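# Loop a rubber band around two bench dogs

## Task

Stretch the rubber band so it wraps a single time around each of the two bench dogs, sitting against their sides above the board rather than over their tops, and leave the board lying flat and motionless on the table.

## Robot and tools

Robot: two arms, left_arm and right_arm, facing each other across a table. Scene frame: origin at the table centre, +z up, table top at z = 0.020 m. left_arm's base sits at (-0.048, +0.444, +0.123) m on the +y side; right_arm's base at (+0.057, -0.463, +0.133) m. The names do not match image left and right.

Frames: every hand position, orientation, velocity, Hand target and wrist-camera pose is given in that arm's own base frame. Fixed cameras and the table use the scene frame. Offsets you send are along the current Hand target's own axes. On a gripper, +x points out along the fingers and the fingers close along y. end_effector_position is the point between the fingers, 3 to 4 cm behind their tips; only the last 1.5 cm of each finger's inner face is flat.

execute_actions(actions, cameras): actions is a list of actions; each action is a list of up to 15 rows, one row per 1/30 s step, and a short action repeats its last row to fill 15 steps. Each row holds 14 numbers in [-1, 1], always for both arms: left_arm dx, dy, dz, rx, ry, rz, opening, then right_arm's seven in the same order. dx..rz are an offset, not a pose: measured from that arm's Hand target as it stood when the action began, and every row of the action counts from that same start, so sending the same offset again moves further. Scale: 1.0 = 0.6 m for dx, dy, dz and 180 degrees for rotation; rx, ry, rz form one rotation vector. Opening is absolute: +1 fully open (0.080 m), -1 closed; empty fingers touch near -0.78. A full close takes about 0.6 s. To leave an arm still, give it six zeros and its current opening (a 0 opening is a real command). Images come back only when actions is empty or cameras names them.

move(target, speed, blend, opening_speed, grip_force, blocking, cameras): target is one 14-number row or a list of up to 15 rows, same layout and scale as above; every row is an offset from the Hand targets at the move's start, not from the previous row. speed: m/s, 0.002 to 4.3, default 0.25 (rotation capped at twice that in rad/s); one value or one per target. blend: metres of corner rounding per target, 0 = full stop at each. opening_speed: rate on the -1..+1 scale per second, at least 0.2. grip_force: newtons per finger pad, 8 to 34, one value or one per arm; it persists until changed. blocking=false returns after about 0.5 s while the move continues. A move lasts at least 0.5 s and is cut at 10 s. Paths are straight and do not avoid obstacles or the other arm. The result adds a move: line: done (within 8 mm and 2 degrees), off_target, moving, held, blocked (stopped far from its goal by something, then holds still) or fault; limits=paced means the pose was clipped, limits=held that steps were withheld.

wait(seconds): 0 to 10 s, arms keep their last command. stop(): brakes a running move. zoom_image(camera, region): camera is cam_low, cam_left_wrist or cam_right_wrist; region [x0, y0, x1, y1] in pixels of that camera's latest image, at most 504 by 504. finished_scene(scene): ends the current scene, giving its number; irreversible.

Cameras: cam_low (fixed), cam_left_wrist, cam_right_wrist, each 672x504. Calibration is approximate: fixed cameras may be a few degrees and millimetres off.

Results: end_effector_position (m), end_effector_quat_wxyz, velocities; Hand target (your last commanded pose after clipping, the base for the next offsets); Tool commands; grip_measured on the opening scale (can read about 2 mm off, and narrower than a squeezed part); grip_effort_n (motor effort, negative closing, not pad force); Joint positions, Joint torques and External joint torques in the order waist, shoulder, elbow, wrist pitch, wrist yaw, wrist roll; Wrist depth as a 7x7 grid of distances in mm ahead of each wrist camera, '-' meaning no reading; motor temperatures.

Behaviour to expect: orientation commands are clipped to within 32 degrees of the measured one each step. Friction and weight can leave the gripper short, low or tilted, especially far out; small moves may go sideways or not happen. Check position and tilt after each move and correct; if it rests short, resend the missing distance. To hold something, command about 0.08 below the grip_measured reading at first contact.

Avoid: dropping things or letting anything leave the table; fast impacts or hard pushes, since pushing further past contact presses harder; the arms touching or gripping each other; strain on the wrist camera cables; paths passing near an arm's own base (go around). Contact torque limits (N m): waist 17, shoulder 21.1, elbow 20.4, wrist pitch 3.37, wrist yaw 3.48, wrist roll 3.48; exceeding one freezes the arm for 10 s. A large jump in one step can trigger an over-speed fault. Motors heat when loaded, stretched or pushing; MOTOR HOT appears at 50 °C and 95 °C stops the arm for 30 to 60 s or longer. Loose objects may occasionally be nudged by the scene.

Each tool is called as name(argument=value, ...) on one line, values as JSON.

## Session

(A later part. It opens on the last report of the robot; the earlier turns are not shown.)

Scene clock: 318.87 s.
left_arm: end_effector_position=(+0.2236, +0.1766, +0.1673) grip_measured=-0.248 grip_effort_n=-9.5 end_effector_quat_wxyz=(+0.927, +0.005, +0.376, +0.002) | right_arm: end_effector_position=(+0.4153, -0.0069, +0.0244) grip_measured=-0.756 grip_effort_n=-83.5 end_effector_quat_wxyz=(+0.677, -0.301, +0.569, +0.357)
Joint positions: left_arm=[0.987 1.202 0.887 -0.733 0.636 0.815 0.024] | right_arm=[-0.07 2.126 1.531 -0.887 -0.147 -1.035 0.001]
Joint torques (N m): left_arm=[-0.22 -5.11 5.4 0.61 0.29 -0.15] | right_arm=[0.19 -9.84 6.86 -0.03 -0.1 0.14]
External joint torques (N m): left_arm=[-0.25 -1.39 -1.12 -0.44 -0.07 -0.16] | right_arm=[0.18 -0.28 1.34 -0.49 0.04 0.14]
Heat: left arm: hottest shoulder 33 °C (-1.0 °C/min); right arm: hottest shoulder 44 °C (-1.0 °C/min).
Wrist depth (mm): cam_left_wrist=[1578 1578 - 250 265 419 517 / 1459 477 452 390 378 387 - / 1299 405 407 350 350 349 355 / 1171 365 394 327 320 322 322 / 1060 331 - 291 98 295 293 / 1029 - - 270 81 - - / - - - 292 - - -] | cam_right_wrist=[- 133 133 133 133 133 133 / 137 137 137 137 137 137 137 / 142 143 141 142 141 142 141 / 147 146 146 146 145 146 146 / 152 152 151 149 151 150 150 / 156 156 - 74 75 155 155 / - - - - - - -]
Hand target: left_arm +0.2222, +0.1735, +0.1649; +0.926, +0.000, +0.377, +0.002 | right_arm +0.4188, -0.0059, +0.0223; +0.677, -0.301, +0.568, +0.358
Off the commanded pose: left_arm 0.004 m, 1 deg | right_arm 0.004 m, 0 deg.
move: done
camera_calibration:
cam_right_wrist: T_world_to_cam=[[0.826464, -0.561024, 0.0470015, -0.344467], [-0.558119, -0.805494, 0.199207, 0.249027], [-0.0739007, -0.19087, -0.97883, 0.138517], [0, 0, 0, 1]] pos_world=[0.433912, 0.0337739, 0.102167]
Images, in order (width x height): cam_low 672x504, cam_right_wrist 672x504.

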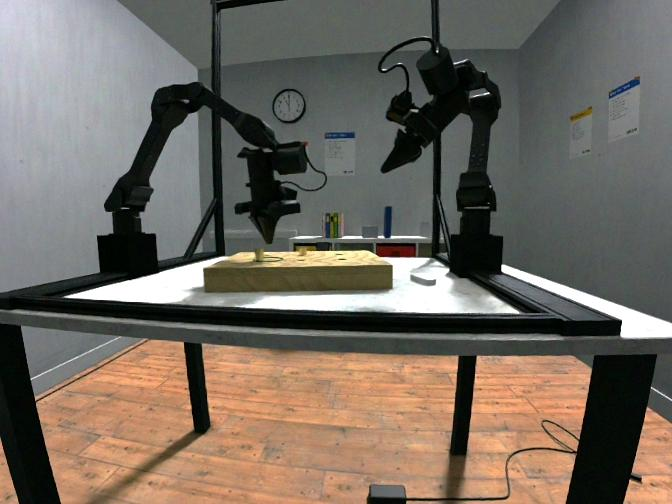

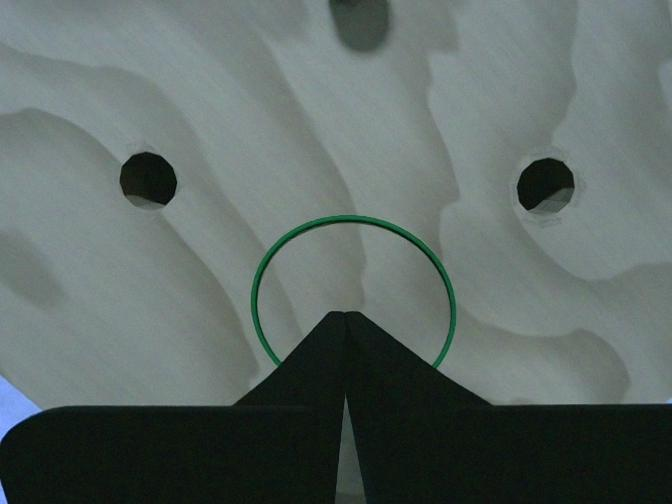

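move(target=[[0,0,0,0,0,0,-0.25,0.0805,0,-0.004,0,0,0,-0.8],[0,0,0,0,0,0,-0.25,0.0805,0,-0.004,0,0,0,-0.2]], cameras=["cam_right_wrist","cam_low"], speed=0.06)

zoom_image(camera="cam_low", region=[210, 200, 310, 300])

Scene clock: 325.00 s.
left_arm: end_effector_position=(+0.2236, +0.1766, +0.1673) grip_measured=-0.248 grip_effort_n=-9.5 end_effector_quat_wxyz=(+0.927, +0.005, +0.376, +0.002) | right_arm: end_effector_position=(+0.4275, -0.0028, -0.0127) grip_measured=-0.204 grip_effort_n=19.8 end_effector_quat_wxyz=(+0.685, -0.306, +0.560, +0.351)
Joint positions: left_arm=[0.987 1.202 0.887 -0.733 0.636 0.815 0.024] | right_arm=[-0.058 2.204 1.495 -0.743 -0.146 -1.021 0.026]
Joint torques (N m): left_arm=[-0.14 -5.05 5.44 0.59 0.26 -0.17] | right_arm=[0.34 -9.09 3.51 0.74 -0.12 0.12]
External joint torques (N m): left_arm=[-0.17 -1.34 -1.1 -0.49 -0.1 -0.17] | right_arm=[0.28 0.74 -1.79 0.24 0.02 0.12]
Heat: left arm: hottest shoulder 33 °C (-1.0 °C/min); right arm: hottest shoulder 45 °C (+0.0 °C/min).
Wrist depth (mm): cam_left_wrist=[1652 1522 - 406 265 252 - / 1402 1469 - 374 374 389 - / 1332 425 - 350 353 351 347 / 1197 361 - 323 320 320 321 / 1127 366 - 294 98 293 295 / 1024 - - 272 81 - - / - - - 296 - - -] | cam_right_wrist=[- 99 100 101 101 102 102 / - 102 103 103 104 104 105 / - 105 106 106 107 107 108 / - 108 109 110 110 112 112 / 112 112 111 113 112 114 116 / - 114 73 117 86 117 118 / - - - 117 - - -]
Hand target: left_arm +0.2222, +0.1735, +0.1649; +0.926, +0.000, +0.377, +0.002 | right_arm +0.4221, -0.0010, -0.0257; +0.677, -0.301, +0.568, +0.358
Off the commanded pose: left_arm 0.004 m, 1 deg | right_arm 0.014 m, 2 deg.
move: off_target (right_arm); target 2's new opening was sent with right_arm's hand 0.015 m and 2 deg from that target
camera_calibration:
cam_right_wrist: T_world_to_cam=[[0.823888, -0.562215, 0.0715767, -0.349131], [-0.564853, -0.80422, 0.184854, 0.269234], [-0.0463641, -0.192729, -0.980156, 0.0920736], [0, 0, 0, 1]] pos_world=[0.443992, 0.0379823, 0.0654672]
Images, in order (width x height): cam_low 672x504, cam_right_wrist 672x504.

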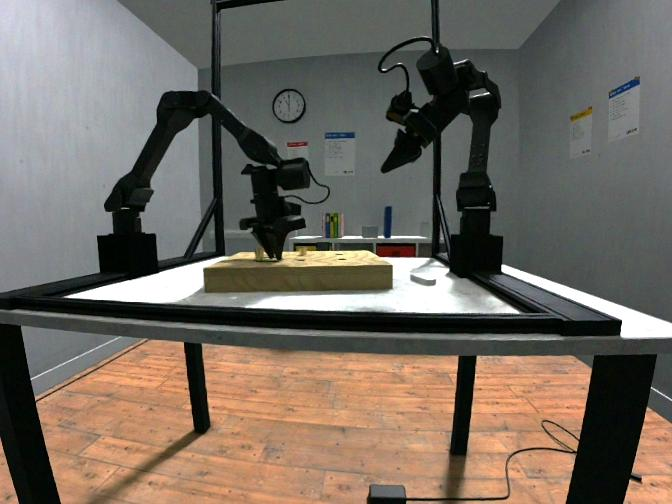

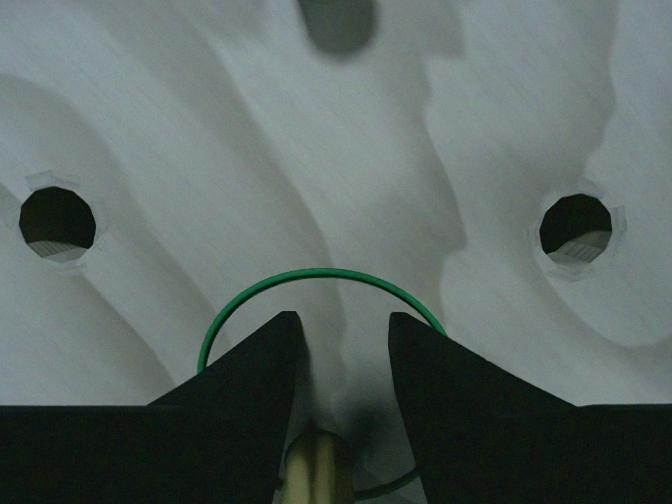

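Scaled by 5.040 from the camera's 672x504 image, which has a finer 960x720 frame.

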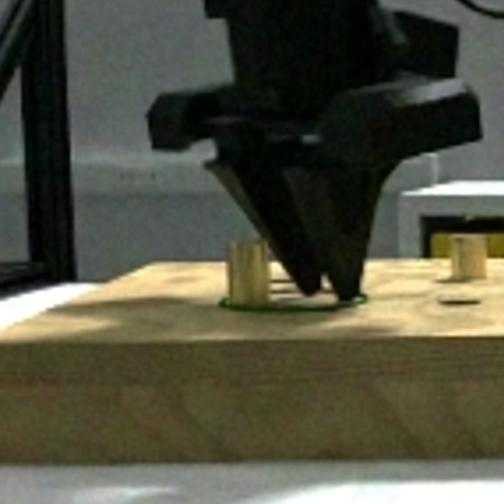

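move(target=[0,0,0,0,0,0,-0.25,0.0078,-0.003,0.0317,0,-0.139,0,-0.2], cameras=["cam_right_wrist","cam_low"], speed=0.1)

zoom_image(camera="cam_low", region=[210, 200, 310, 300])

Scene clock: 332.37 s.
left_arm: end_effector_position=(+0.2236, +0.1766, +0.1673) grip_measured=-0.248 grip_effort_n=-9.5 end_effector_quat_wxyz=(+0.927, +0.005, +0.376, +0.002) | right_arm: end_effector_position=(+0.4423, +0.0114, -0.0154) grip_measured=-0.203 grip_effort_n=12.8 end_effector_quat_wxyz=(+0.790, -0.224, +0.398, +0.408)
Joint positions: left_arm=[0.987 1.202 0.887 -0.733 0.636 0.815 0.024] | right_arm=[-0.15 2.173 1.296 -0.365 -0.54 -1.036 0.026]
Joint torques (N m): left_arm=[-0.24 -5.08 5.37 0.63 0.29 -0.18] | right_arm=[0.26 -9.38 2.81 0.63 -0.34 0.14]
External joint torques (N m): left_arm=[-0.22 -1.3 -1.21 -0.45 -0.08 -0.18] | right_arm=[0.2 0.05 -2.33 -0.17 0.01 0.14]
Heat: left arm: hottest shoulder 33 °C (-1.0 °C/min); right arm: hottest shoulder 45 °C (+1.0 °C/min).
Wrist depth (mm): cam_left_wrist=[1602 1578 522 411 269 420 - / 1411 1340 - 381 343 388 - / 1307 392 - 353 352 352 358 / 1177 374 - 326 321 318 319 / 1082 340 351 294 98 294 294 / 1029 - - 281 81 - - / - - - 289 - - -] | cam_right_wrist=[137 139 140 141 142 143 145 / 130 131 131 132 135 136 137 / 124 125 126 128 128 129 130 / 119 119 120 121 122 122 123 / - 114 116 116 100 119 118 / - 110 74 110 86 112 113 / - - 76 105 105 - -]
Hand target: left_arm +0.2222, +0.1735, +0.1649; +0.926, +0.000, +0.377, +0.002 | right_arm +0.4346, +0.0142, -0.0270; +0.784, -0.216, +0.408, +0.415
Off the commanded pose: left_arm 0.004 m, 1 deg | right_arm 0.014 m, 2 deg.
move: off_target (right_arm)
camera_calibration:
cam_right_wrist: T_world_to_cam=[[0.812033, -0.579213, 0.0715181, -0.347724], [-0.548042, -0.798921, -0.24774, 0.275345], [0.200632, 0.161978, -0.966183, -0.0203025], [0, 0, 0, 1]] pos_world=[0.437337, 0.0218613, 0.0734665]
Images, in order (width x height): cam_low 672x504, cam_right_wrist 672x504.

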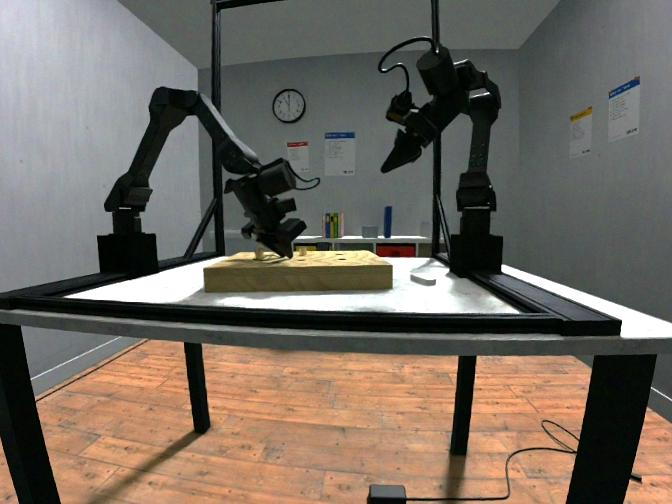

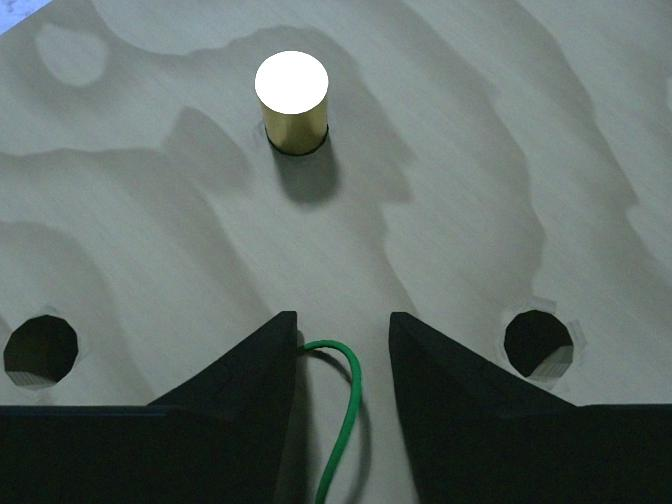

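Scaled by 5.040 from the camera's 672x504 image, which has a finer 960x720 frame.

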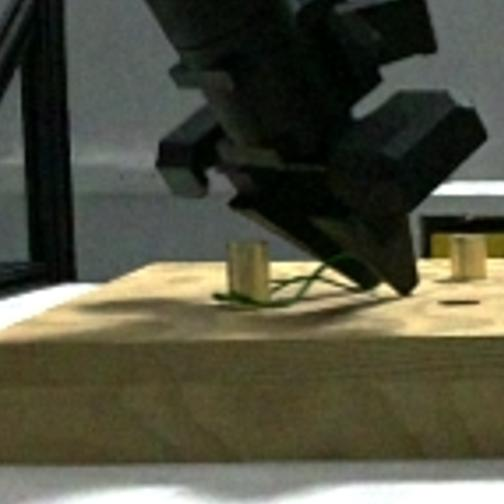

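move(target=[0,0,0,0,0,0,-0.25,0,0,0,0,0,0,-1], cameras=["cam_right_wrist","cam_low"], opening_speed=0.6)

zoom_image(camera="cam_low", region=[210, 200, 310, 300])

Scene clock: 340.20 s.
left_arm: end_effector_position=(+0.2236, +0.1766, +0.1673) grip_measured=-0.248 grip_effort_n=-9.5 end_effector_quat_wxyz=(+0.927, +0.005, +0.376, +0.002) | right_arm: end_effector_position=(+0.4416, +0.0119, -0.0158) grip_measured=-0.755 grip_effort_n=-83.5 end_effector_quat_wxyz=(+0.790, -0.223, +0.398, +0.409)
Joint positions: left_arm=[0.987 1.202 0.887 -0.733 0.636 0.815 0.024] | right_arm=[-0.15 2.173 1.293 -0.365 -0.543 -1.036 0.001]
Joint torques (N m): left_arm=[-0.16 -5.05 5.46 0.61 0.26 -0.16] | right_arm=[0.34 -9.44 2.99 0.6 -0.17 0.14]
External joint torques (N m): left_arm=[-0.15 -1.32 -1.08 -0.46 -0.11 -0.17] | right_arm=[0.49 0.16 -2.25 -0.23 0.17 0.14]
Heat: left arm: hottest shoulder 33 °C (-1.0 °C/min); right arm: hottest shoulder 44 °C (+0.0 °C/min).
Wrist depth (mm): cam_left_wrist=[1602 1555 497 407 271 413 521 / 1440 473 456 382 336 387 - / 1284 402 - 353 351 350 355 / 1177 351 384 327 322 320 320 / 1082 - - 301 98 293 293 / 1024 - - 270 81 - - / - - - 76 - - -] | cam_right_wrist=[138 139 140 141 142 144 145 / - 132 131 131 135 136 137 / 126 125 126 127 128 129 130 / 119 119 119 121 122 122 123 / - 114 114 116 116 119 117 / - 110 - 74 75 112 113 / - - - - - - -]
Hand target: left_arm +0.2222, +0.1735, +0.1649; +0.926, +0.000, +0.377, +0.002 | right_arm +0.4346, +0.0142, -0.0270; +0.784, -0.216, +0.408, +0.415
Off the commanded pose: left_arm 0.004 m, 1 deg | right_arm 0.013 m, 2 deg.
move: off_target (right_arm)
camera_calibration:
cam_right_wrist: T_world_to_cam=[[0.812761, -0.5786, 0.0681339, -0.34714], [-0.547679, -0.798684, -0.249301, 0.275125], [0.198663, 0.165307, -0.966026, -0.0197465], [0, 0, 0, 1]] pos_world=[0.436746, 0.022147, 0.0731654]
Images, in order (width x height): cam_low 672x504, cam_right_wrist 672x504.

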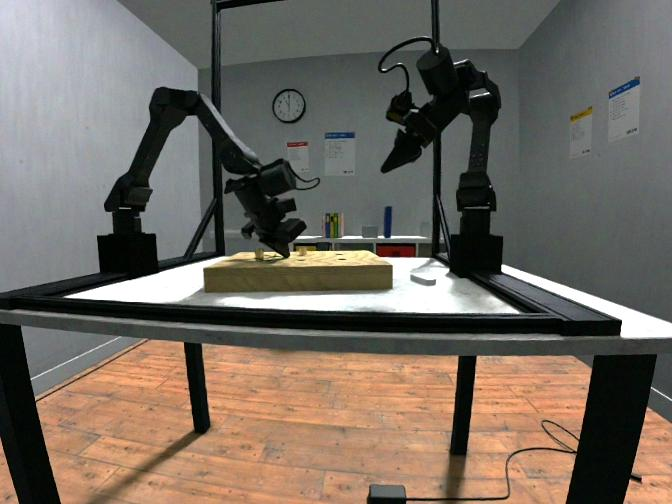

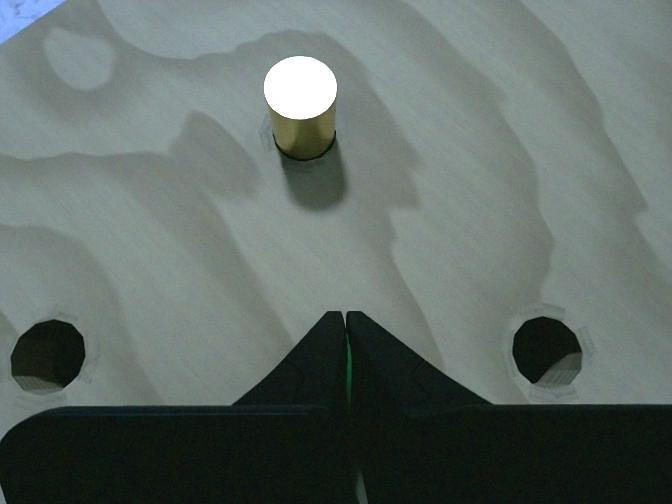

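Scaled by 5.040 from the camera's 672x504 image, which has a finer 960x720 frame.

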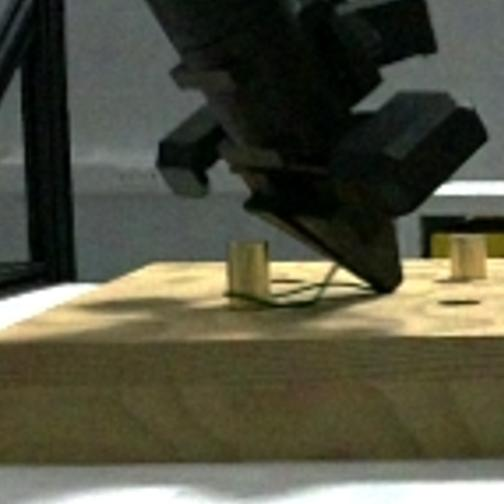

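move(target=[0,0,0,0,0,0,-0.25,-0.0437,0.0167,0.0917,0,0,0,-1], cameras=["cam_right_wrist","cam_low"], speed=0.06)

zoom_image(camera="cam_low", region=[210, 200, 310, 300])

Scene clock: 345.47 s.
left_arm: end_effector_position=(+0.2236, +0.1766, +0.1673) grip_measured=-0.248 grip_effort_n=-10.0 end_effector_quat_wxyz=(+0.927, +0.005, +0.376, +0.002) | right_arm: end_effector_position=(+0.4371, +0.0420, +0.0149) grip_measured=-0.755 grip_effort_n=-83.5 end_effector_quat_wxyz=(+0.778, -0.210, +0.421, +0.416)
Joint positions: left_arm=[0.987 1.202 0.887 -0.733 0.636 0.815 0.024] | right_arm=[-0.073 2.104 1.339 -0.497 -0.512 -0.953 0.001]
Joint torques (N m): left_arm=[-0.14 -5.09 5.43 0.61 0.29 -0.15] | right_arm=[0.58 -12.95 6.98 0.36 -0.37 0.14]
External joint torques (N m): left_arm=[-0.13 -1.36 -1.06 -0.44 -0.07 -0.15] | right_arm=[0.56 -3.66 1.58 -0.41 -0.03 0.14]
Heat: left arm: hottest shoulder 33 °C (-1.0 °C/min); right arm: hottest shoulder 45 °C (+1.0 °C/min).
Wrist depth (mm): cam_left_wrist=[1567 1626 - 420 270 300 - / 1469 1420 - 392 312 388 433 / 1315 424 - 359 352 353 356 / 1197 361 373 327 321 321 320 / 1076 - - 300 99 293 294 / 1039 - - 281 81 - - / - - - 291 - - -] | cam_right_wrist=[234 233 171 170 169 170 168 / 224 166 164 163 162 161 160 / 159 158 157 156 154 154 153 / 152 151 150 148 148 148 147 / 146 145 145 145 143 142 141 / - 141 - 74 75 138 137 / - - - - - - -]
Hand target: left_arm +0.2222, +0.1735, +0.1649; +0.926, +0.000, +0.377, +0.002 | right_arm +0.4432, +0.0447, +0.0260; +0.784, -0.216, +0.408, +0.415
Off the commanded pose: left_arm 0.004 m, 1 deg | right_arm 0.013 m, 2 deg.
move: off_target (right_arm)
camera_calibration:
cam_right_wrist: T_world_to_cam=[[0.815091, -0.578983, 0.0201295, -0.328516], [-0.561832, -0.798467, -0.216323, 0.310071], [0.14132, 0.165014, -0.976114, 0.0310746], [0, 0, 0, 1]] pos_world=[0.437587, 0.0522484, 0.104021]
Images, in order (width x height): cam_low 672x504, cam_right_wrist 672x504.

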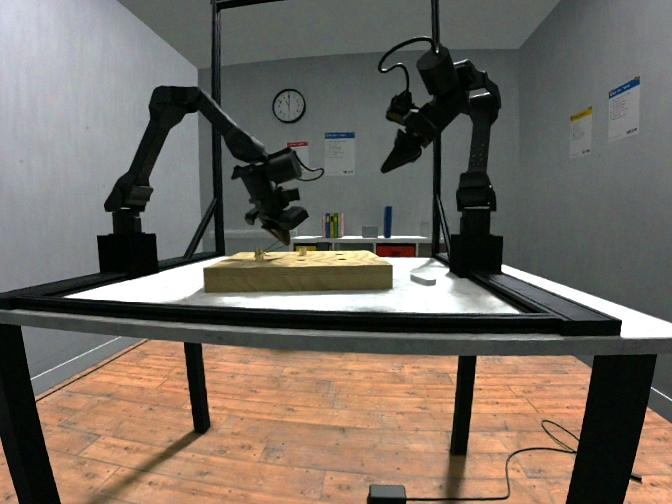

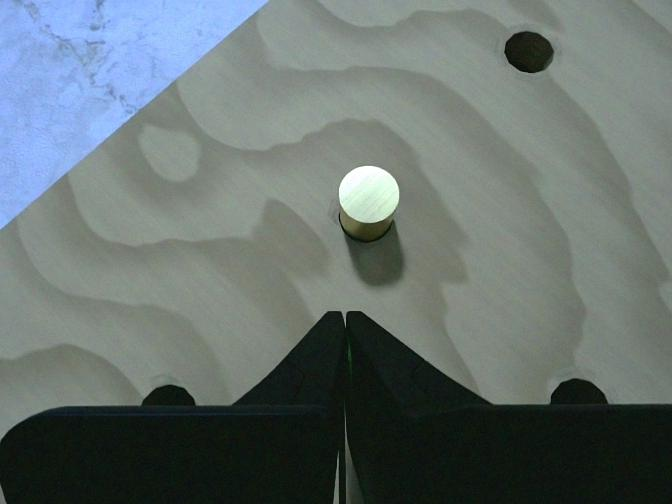

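Scaled by 5.040 from the camera's 672x504 image, which has a finer 960x720 frame.

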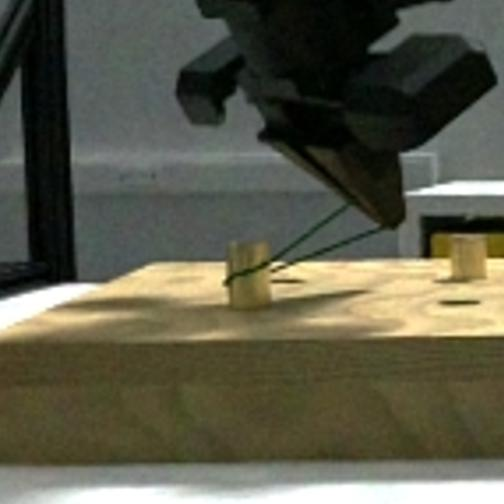

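move(target=[0,0,0,0,0,0,-0.25,0.053,0.007,0.081,0,0,0,-1], cameras=["cam_right_wrist","cam_low"], speed=0.06)

zoom_image(camera="cam_low", region=[220, 200, 340, 300])

Scene clock: 350.90 s.
left_arm: end_effector_position=(+0.2236, +0.1766, +0.1673) grip_measured=-0.248 grip_effort_n=-10.0 end_effector_quat_wxyz=(+0.927, +0.005, +0.376, +0.002) | right_arm: end_effector_position=(+0.4652, +0.0842, +0.0226) grip_measured=-0.755 grip_effort_n=-83.5 end_effector_quat_wxyz=(+0.781, -0.215, +0.423, +0.406)
Joint positions: left_arm=[0.987 1.202 0.887 -0.733 0.636 0.815 0.024] | right_arm=[0.038 2.163 1.465 -0.497 -0.457 -0.826 0.001]
Joint torques (N m): left_arm=[-0.05 -5.04 5.42 0.61 0.28 -0.16] | right_arm=[1.92 -10.83 8.42 1.14 -0.75 0.17]
External joint torques (N m): left_arm=[-0.03 -1.3 -1.1 -0.45 -0.09 -0.16] | right_arm=[1.99 -0.8 2.67 0.26 -0.45 0.17]
Heat: left arm: hottest shoulder 33 °C (-1.0 °C/min); right arm: hottest shoulder 46 °C (+2.0 °C/min).
Wrist depth (mm): cam_left_wrist=[1590 1626 - 430 424 250 223 / 1440 1430 - 389 361 240 456 / 1299 405 412 359 350 352 350 / 1197 374 383 327 321 320 318 / 1082 344 - 296 98 295 293 / 1034 - - 281 81 - - / - - - 293 - - -] | cam_right_wrist=[233 233 232 175 173 172 172 / 223 222 222 166 166 165 165 / 215 214 159 159 159 159 158 / 206 154 154 153 153 153 152 / 148 148 148 149 147 147 147 / 144 144 - 74 75 143 143 / - - - - - - -]
Hand target: left_arm +0.2222, +0.1735, +0.1649; +0.926, +0.000, +0.377, +0.002 | right_arm +0.4723, +0.0951, +0.0278; +0.784, -0.216, +0.408, +0.415
Off the commanded pose: left_arm 0.004 m, 1 deg | right_arm 0.014 m, 2 deg.
move: off_target (right_arm)
camera_calibration:
cam_right_wrist: T_world_to_cam=[[0.806921, -0.589631, 0.0348452, -0.3227], [-0.570996, -0.793795, -0.20941, 0.364873], [0.151134, 0.149081, -0.977207, 0.0244317], [0, 0, 0, 1]] pos_world=[0.465042, 0.0957186, 0.111527]
Images, in order (width x height): cam_low 672x504, cam_right_wrist 672x504.

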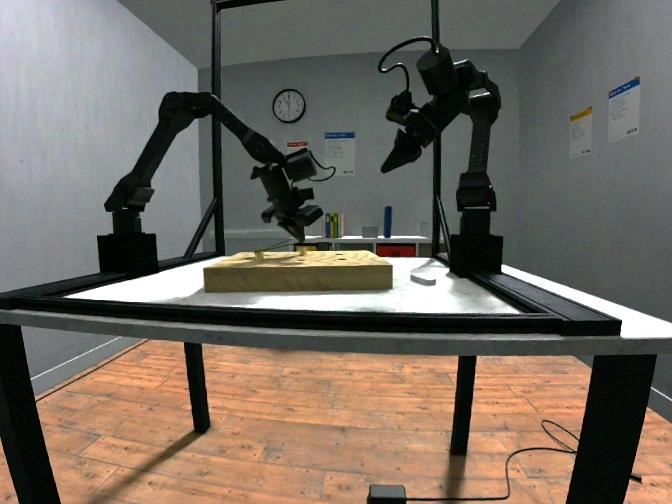

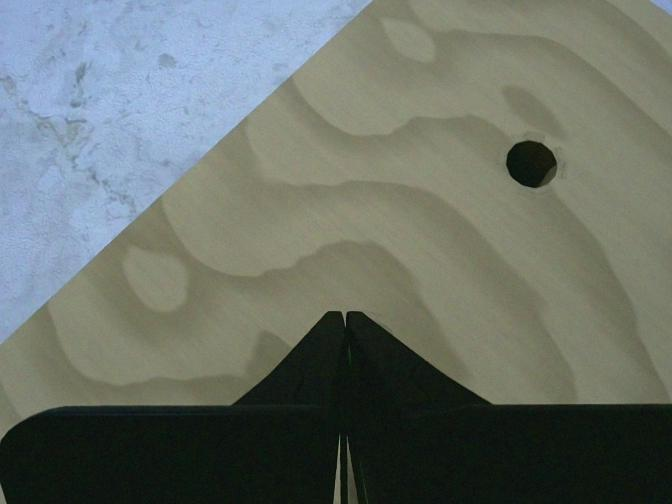

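Scaled by 4.200 from the camera's 672x504 image, which has a finer 960x720 frame.

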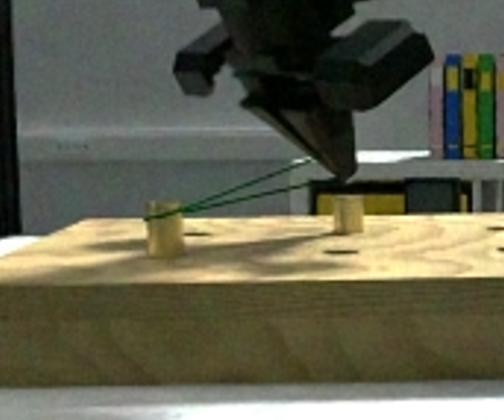

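move(target=[[0,0,0,0,0,0,-0.25,0.0428,0.0085,0.0153,0,0.111,0,-1],[0,0,0,0,0,0,-0.25,0.0707,0.0085,-0.0042,0,0.111,0,-1]], cameras=["cam_right_wrist","cam_low"], speed=0.1, blend=0.005)

zoom_image(camera="cam_low", region=[220, 200, 340, 300])

Scene clock: 361.97 s.
left_arm: end_effector_position=(+0.2236, +0.1766, +0.1673) grip_measured=-0.248 grip_effort_n=-9.5 end_effector_quat_wxyz=(+0.927, +0.005, +0.376, +0.002) | right_arm: end_effector_position=(+0.4800, +0.1070, +0.0017) grip_measured=-0.755 grip_effort_n=-83.5 end_effector_quat_wxyz=(+0.702, -0.288, +0.540, +0.363)
Joint positions: left_arm=[0.987 1.202 0.887 -0.733 0.636 0.815 0.024] | right_arm=[0.167 2.371 1.835 -0.847 -0.172 -0.783 0.001]
Joint torques (N m): left_arm=[-0.19 -5.01 5.49 0.62 0.28 -0.17] | right_arm=[1.44 -10.58 5.75 1.72 -0.52 0.19]
External joint torques (N m): left_arm=[-0.2 -1.28 -1.03 -0.44 -0.08 -0.17] | right_arm=[1.5 0.6 0.02 1.1 -0.37 0.19]
Heat: left arm: hottest shoulder 33 °C (+0.0 °C/min); right arm: hottest shoulder 47 °C (+2.0 °C/min).
Wrist depth (mm): cam_left_wrist=[1614 1511 - 423 436 413 222 / 1430 472 - 390 386 254 244 / 1323 426 391 352 354 338 345 / 1211 369 377 319 320 319 319 / 1087 - - 293 98 294 293 / - - - 274 81 - - / - - - 75 - - -] | cam_right_wrist=[160 160 114 113 114 114 115 / 163 163 115 116 116 117 117 / 166 117 118 118 119 119 120 / 119 120 120 121 121 122 122 / 122 122 123 122 123 124 124 / - 124 - 74 75 126 127 / - - - - - - -]
Hand target: left_arm +0.2222, +0.1735, +0.1649; +0.926, +0.000, +0.377, +0.002 | right_arm +0.4807, +0.1163, -0.0084; +0.701, -0.285, +0.538, +0.371
Off the commanded pose: left_arm 0.004 m, 1 deg | right_arm 0.014 m, 1 deg.
move: off_target (right_arm)
camera_calibration:
cam_right_wrist: T_world_to_cam=[[0.820148, -0.569143, 0.0585979, -0.32902], [-0.571811, -0.811817, 0.11826, 0.38886], [-0.0197364, -0.130498, -0.991252, 0.110265], [0, 0, 0, 1]] pos_world=[0.494375, 0.142813, 0.0825935]
Images, in order (width x height): cam_low 672x504, cam_right_wrist 672x504.

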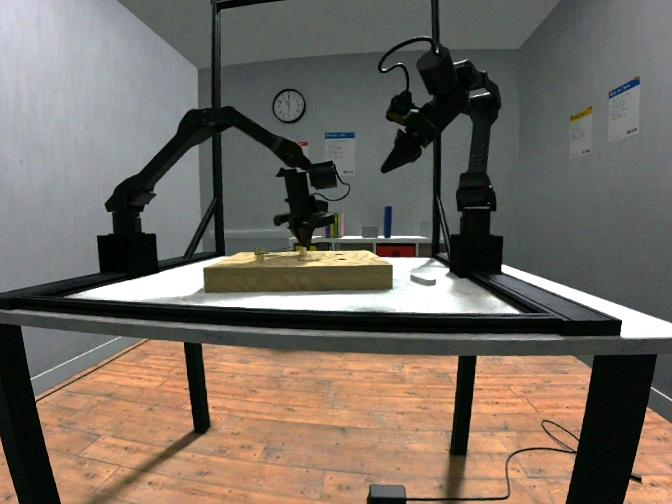

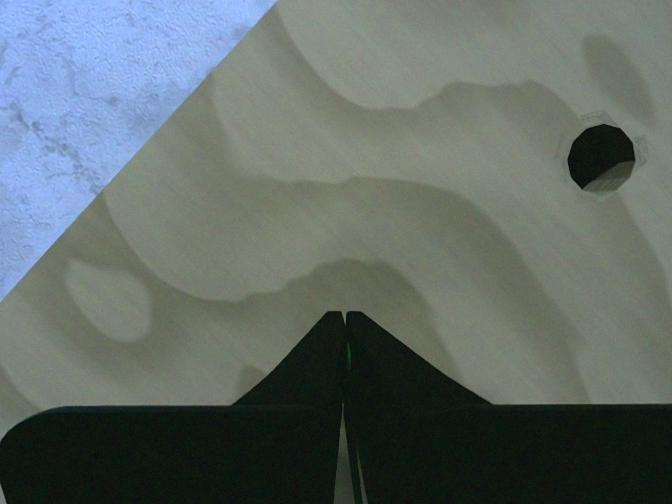

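Scaled by 4.200 from the camera's 672x504 image, which has a finer 960x720 frame.

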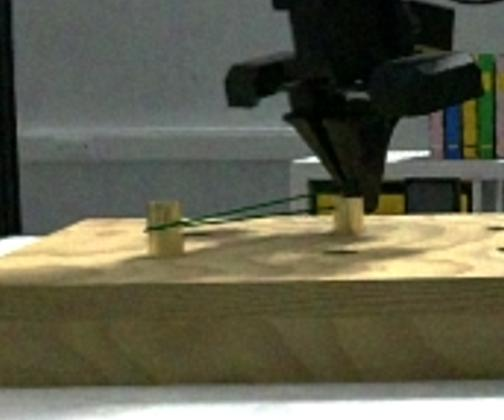

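move(target=[0,0,0,0,0,0,-0.25,0.012,0.028,-0.004,0,0,0,-1], cameras=["cam_right_wrist","cam_low","cam_left_wrist"], speed=0.08)

zoom_image(camera="cam_low", region=[220, 210, 340, 290])

Scene clock: 369.23 s.
left_arm: end_effector_position=(+0.2236, +0.1766, +0.1673) grip_measured=-0.248 grip_effort_n=-10.0 end_effector_quat_wxyz=(+0.927, +0.005, +0.376, +0.002) | right_arm: end_effector_position=(+0.4728, +0.1155, -0.0095) grip_measured=-0.755 grip_effort_n=-83.5 end_effector_quat_wxyz=(+0.706, -0.290, +0.537, +0.360)
Joint positions: left_arm=[0.987 1.202 0.887 -0.733 0.636 0.815 0.024] | right_arm=[0.19 2.354 1.756 -0.77 -0.163 -0.759 0.001]
Joint torques (N m): left_arm=[-0.19 -4.93 5.41 0.63 0.29 -0.16] | right_arm=[1.82 -12.76 3.55 0.95 -0.66 0.2]
External joint torques (N m): left_arm=[-0.19 -1.27 -1.04 -0.42 -0.07 -0.16] | right_arm=[1.82 -1.72 -2.12 0.3 -0.52 0.2]
Motor temperatures (°C): left_arm=[23 33 31 27 28 24] | right_arm=[22 49 31 28 27 29]
Heat: left arm: hottest shoulder 33 °C (+0.0 °C/min); right arm: hottest shoulder 49 °C (+5.1 °C/min).
Wrist depth (mm): cam_left_wrist=[1544 1522 - 437 424 413 232 / 1440 475 - 386 382 271 252 / 1315 412 - 350 352 338 341 / 1190 366 - 319 320 320 320 / 1110 345 - 294 98 294 295 / 1024 - - 281 81 - - / - - - 293 - - -] | cam_right_wrist=[150 151 151 105 106 106 107 / 152 154 106 107 108 109 110 / 156 108 108 109 110 111 112 / 110 110 110 112 112 113 114 / 112 112 113 113 114 115 116 / - 114 - 74 75 117 118 / - - - - - - -]
Hand target: left_arm +0.2222, +0.1735, +0.1649; +0.926, +0.000, +0.377, +0.002 | right_arm +0.4666, +0.1254, -0.0159; +0.701, -0.285, +0.538, +0.371
Off the commanded pose: left_arm 0.004 m, 1 deg | right_arm 0.013 m, 2 deg.
move: off_target (right_arm)
camera_calibration:
cam_left_wrist: T_world_to_cam=[[-0.0277044, -0.999558, -0.0107619, 0.193194], [-0.894192, 0.0295935, -0.446705, 0.299147], [0.446826, -0.00275245, -0.894616, 0.128841], [0, 0, 0, 1]] pos_world=[0.215277, 0.184611, 0.250973]
cam_right_wrist: T_world_to_cam=[[0.817694, -0.57148, 0.0691922, -0.316167], [-0.575584, -0.809813, 0.113602, 0.394472], [-0.00888838, -0.132717, -0.991114, 0.095375], [0, 0, 0, 1]] pos_world=[0.486428, 0.151423, 0.0715911]

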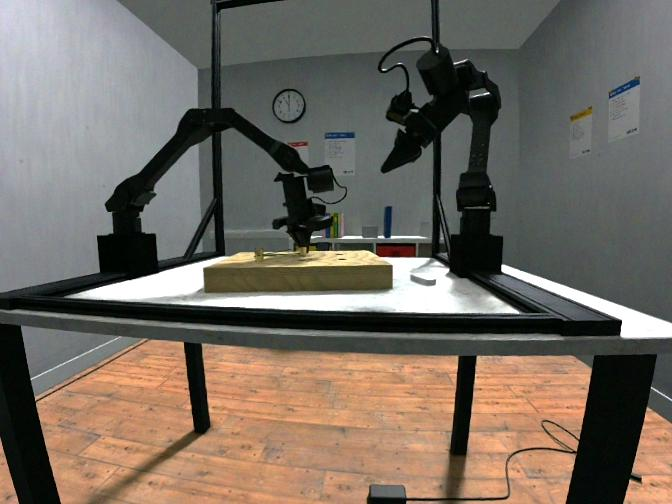

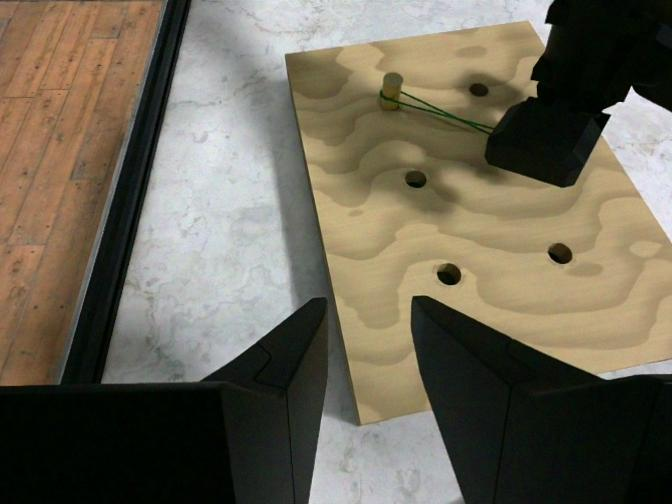

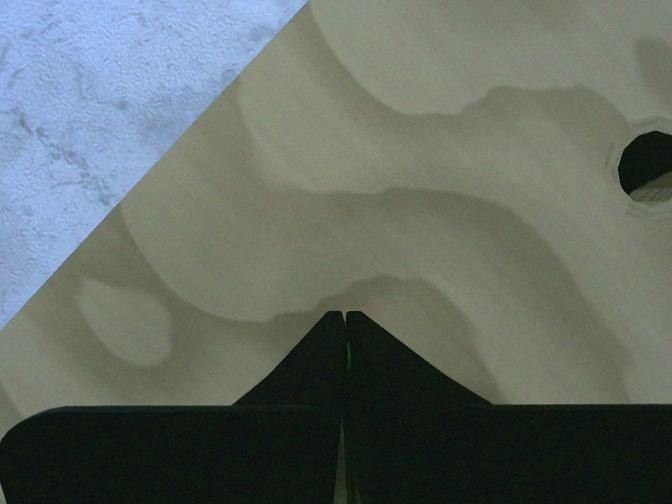

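Scaled by 4.200 from the camera's 672x504 image, which has a finer 960x720 frame.

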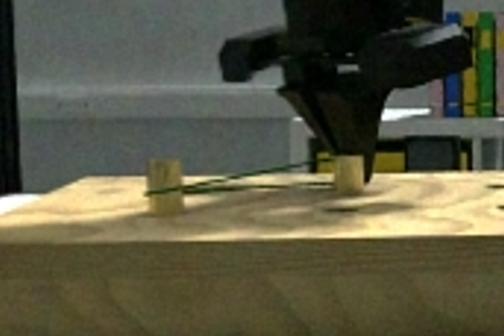

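move(target=[[0,0,0,0,0,0,-0.25,-0.018,0,0.005,0,0,0,-1],[0,0,0,0,0,0,-0.25,-0.018,-0.07,0.005,0,0,0,-1]], cameras=["cam_right_wrist","cam_low","cam_left_wrist"], speed=0.08, blend=0.002)

zoom_image(camera="cam_low", region=[220, 210, 340, 290])

zoom_image(camera="cam_left_wrist", region=[360, 40, 640, 220])

Scene clock: 384.67 s.
left_arm: end_effector_position=(+0.2236, +0.1766, +0.1673) grip_measured=-0.248 grip_effort_n=-9.5 end_effector_quat_wxyz=(+0.927, +0.005, +0.376, +0.002) | right_arm: end_effector_position=(+0.4692, +0.1069, -0.0073) grip_measured=-0.755 grip_effort_n=-83.5 end_effector_quat_wxyz=(+0.680, -0.273, +0.568, +0.375)
Joint positions: left_arm=[0.987 1.202 0.887 -0.733 0.636 0.815 0.024] | right_arm=[0.166 2.407 1.871 -0.927 -0.187 -0.782 0.001]
Joint torques (N m): left_arm=[0.08 -4.04 7.05 1.01 0.39 -0.01] | right_arm=[0.1 -13.48 5.41 1.26 -0.09 0.02]
External joint torques (N m): left_arm=[0.08 -0.38 0.6 -0.04 0.03 -0.01] | right_arm=[0.18 -2.13 -0.28 0.75 0.06 0.02]
External joint torques when the fault began: right_arm=[-0.71 0.71 5.09 2.74 0.03 -0.41]
Heat: left arm: hottest shoulder 32 °C (-1.0 °C/min); right arm: hottest shoulder 53 °C (+8.0 °C/min). Fold the right arm in close to its base, or ease its load, before you think long.
Wrist depth (mm): cam_left_wrist=[1602 1555 - 404 419 275 228 / 1411 1357 454 388 383 269 263 / 1299 404 411 353 352 335 351 / 1190 369 377 327 321 320 320 / 1087 326 - 290 98 295 295 / - - - 272 81 - - / - - - 75 - - -] | cam_right_wrist=[154 153 150 101 100 99 98 / 158 156 106 105 103 102 101 / 163 111 109 108 106 105 103 / 116 114 112 110 109 108 106 / 118 117 116 112 112 111 110 / - 120 - 74 75 114 112 / - - - - - - -]
Hand target: left_arm +0.2244, +0.1768, +0.1681; +0.928, +0.005, +0.373, +0.002 (not the last commanded pose) | right_arm +0.4727, +0.1078, -0.0068; +0.685, -0.275, +0.560, +0.376 (not the last commanded pose)
Tool commands: left_gripper/opening=-0.25 right_gripper/opening=-0.777778
Off the commanded pose: left_arm 0.004 m, 1 deg | right_arm 0.033 m, 4 deg.
TORQUE FAULT: the external load on joint 4 (wrist pitch) of the right arm reached its load limit, and that arm stopped for 10 seconds. That time counts as 17 of the actions that you can send in this scene. A torque fault puts only its own arm into a fault stop. That arm's remaining commands of this call were not run. That arm keeps its grip as last carried out and accepts commands again: back off and push less far. That arm stops again whenever a joint's load reaches its limit.
MOTOR HOT: joint 2 (shoulder) of the right arm reports 53 °C; the controller stops that arm at 95 °C. To cool a motor, set the load down, stop pushing, or move to a pose that needs little force.
left_arm now holds where it is
move: fault (right_arm); path passed 1 of 2 targets
camera_calibration:
cam_left_wrist: T_world_to_cam=[[-0.0277044, -0.999558, -0.0107619, 0.193194], [-0.894192, 0.0295935, -0.446705, 0.299147], [0.446826, -0.00275245, -0.894616, 0.128841], [0, 0, 0, 1]] pos_world=[0.215277, 0.184611, 0.250973]
cam_right_wrist: T_world_to_cam=[[0.821939, -0.569496, -0.009502, -0.321093], [-0.560649, -0.811888, 0.162822, 0.378771], [-0.100441, -0.128503, -0.98661, 0.138873], [0, 0, 0, 1]] pos_world=[0.490226, 0.142504, 0.07229]

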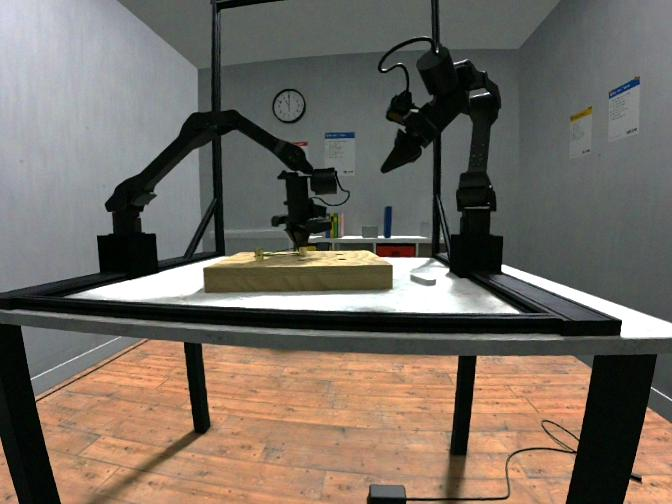

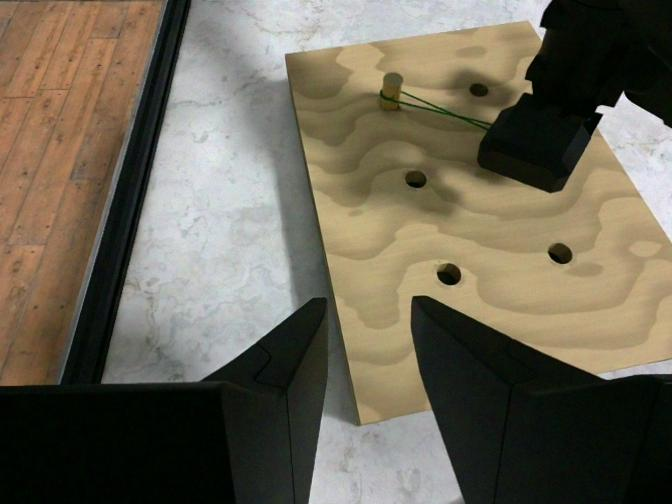

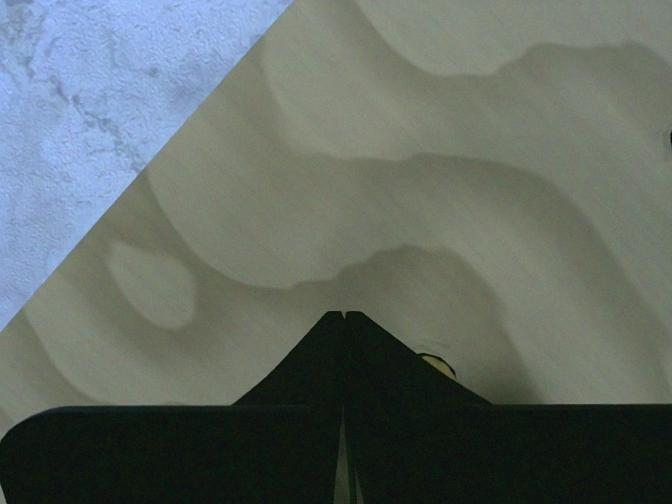

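Scaled by 4.200 from the camera's 672x504 image, which has a finer 960x720 frame.

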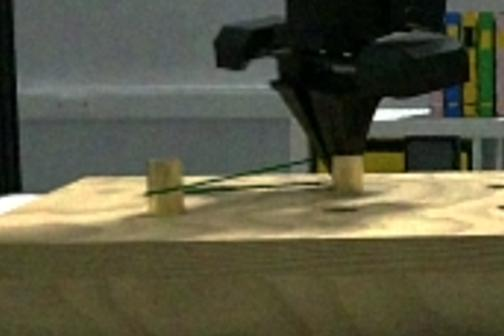

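Scaled by 1.800 from the camera's 672x504 image, which has a finer 960x720 frame.

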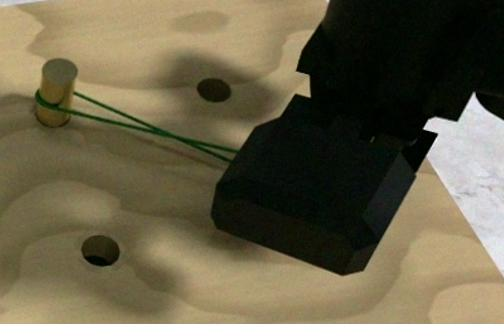

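move(target=[[0,0,0,0,0,0,-0.25,-0.013,0.02,0.003,0,0,0,-1],[0,0,0,0,0,0,-0.25,0.001,0.02,0.0648,0,0,0,-1]], cameras=["cam_right_wrist","cam_low","cam_left_wrist"], speed=0.08, blend=0.003)

zoom_image(camera="cam_low", region=[220, 210, 340, 290])

zoom_image(camera="cam_left_wrist", region=[360, 40, 640, 220])

Scene clock: 394.53 s.
left_arm: end_effector_position=(+0.2236, +0.1766, +0.1673) grip_measured=-0.248 grip_effort_n=-9.5 end_effector_quat_wxyz=(+0.927, +0.005, +0.376, +0.002) | right_arm: end_effector_position=(+0.4789, +0.1269, -0.0020) grip_measured=-0.755 grip_effort_n=-83.5 end_effector_quat_wxyz=(+0.677, -0.275, +0.578, +0.363)
Joint positions: left_arm=[0.987 1.202 0.887 -0.733 0.636 0.815 0.024] | right_arm=[0.212 2.466 2.004 -1.003 -0.156 -0.72 0.001]
Joint torques (N m): left_arm=[-0.06 -4.02 6.97 0.96 0.38 -0.05] | right_arm=[2.73 -12.69 8.77 0.96 -0.87 0.14]
External joint torques (N m): left_arm=[-0.05 -0.34 0.5 -0.09 0.01 -0.05] | right_arm=[2.66 -1.12 3.09 0.47 -0.73 0.15]
Motor temperatures (°C): left_arm=[23 32 32 28 28 24] | right_arm=[22 56 32 30 27 29]
Heat: left arm: hottest shoulder 32 °C (-1.0 °C/min); right arm: hottest shoulder 56 °C (+11.1 °C/min). Fold the right arm in close to its base, or ease its load, before you think long.
Wrist depth (mm): cam_left_wrist=[1626 1533 - 423 430 438 225 / 1420 1375 - 392 384 380 248 / 1340 412 - 352 351 279 338 / 1171 364 371 319 320 319 320 / 1110 336 - 291 98 295 294 / 1029 - - 272 81 - - / - - - 288 - - -] | cam_right_wrist=[153 152 150 103 101 100 99 / 158 157 153 106 104 103 102 / 164 162 111 109 108 107 106 / 169 116 114 113 111 111 109 / 122 120 118 115 115 114 113 / - 123 - 75 75 118 116 / - - - - - - -]
Hand target: left_arm +0.2244, +0.1768, +0.1681; +0.928, +0.005, +0.373, +0.002 | right_arm +0.4847, +0.1456, +0.0016; +0.685, -0.275, +0.560, +0.376
Off the commanded pose: left_arm 0.001 m, 0 deg | right_arm 0.020 m, 3 deg.
MOTOR HOT: still on. Joint 2 (shoulder) of the right arm reports 56 °C.
move: off_target (right_arm)
camera_calibration:
cam_left_wrist: T_world_to_cam=[[-0.0277044, -0.999558, -0.0107619, 0.193194], [-0.894192, 0.0295935, -0.446705, 0.299147], [0.446826, -0.00275245, -0.894616, 0.128841], [0, 0, 0, 1]] pos_world=[0.215277, 0.184611, 0.250973]
cam_right_wrist: T_world_to_cam=[[0.811742, -0.584015, -0.00132039, -0.310874], [-0.573334, -0.797322, 0.188588, 0.403764], [-0.111191, -0.152328, -0.982055, 0.15583], [0, 0, 0, 1]] pos_world=[0.501168, 0.164112, 0.0764786]

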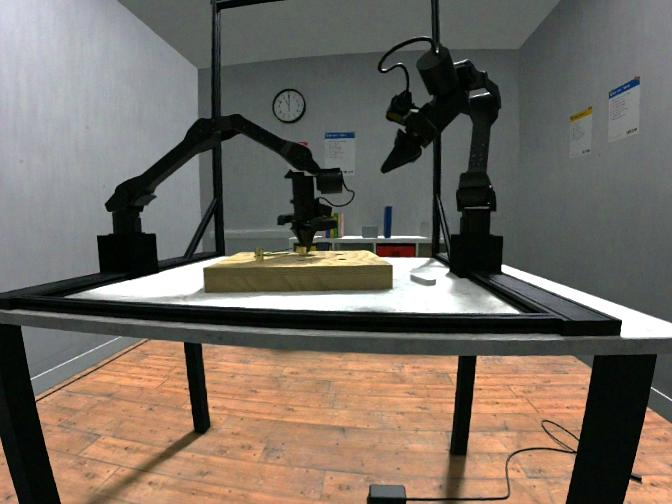

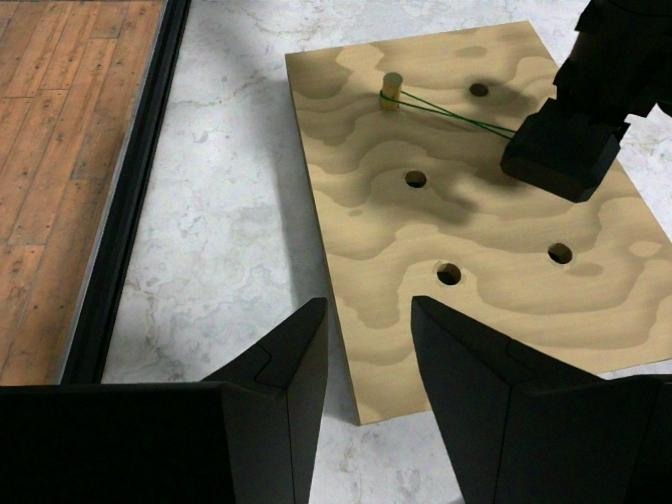

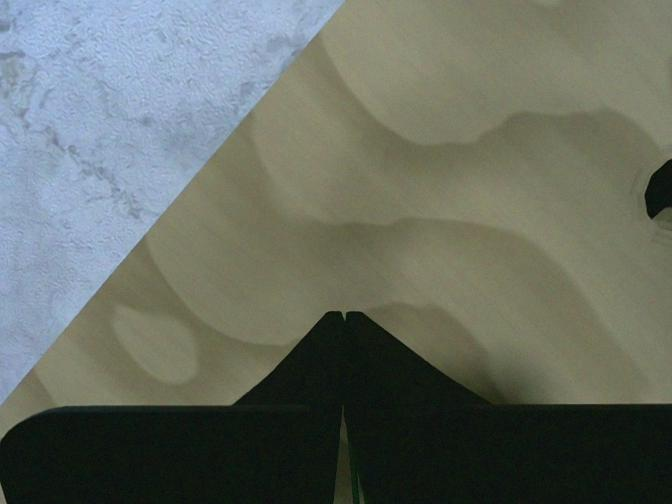

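Scaled by 4.200 from the camera's 672x504 image, which has a finer 960x720 frame.

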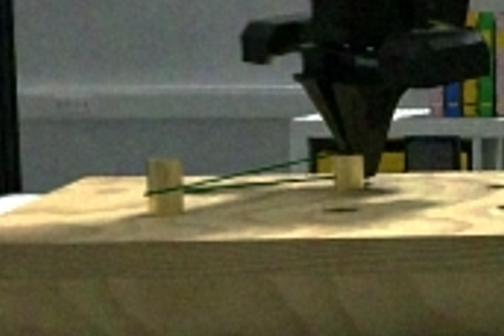

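Scaled by 1.800 from the camera's 672x504 image, which has a finer 960x720 frame.

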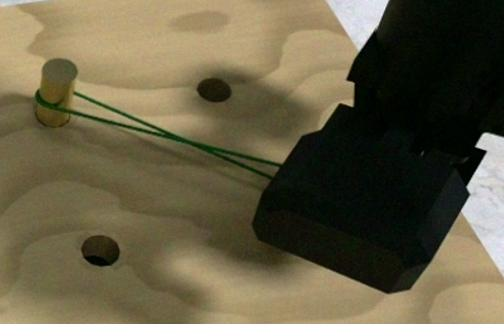

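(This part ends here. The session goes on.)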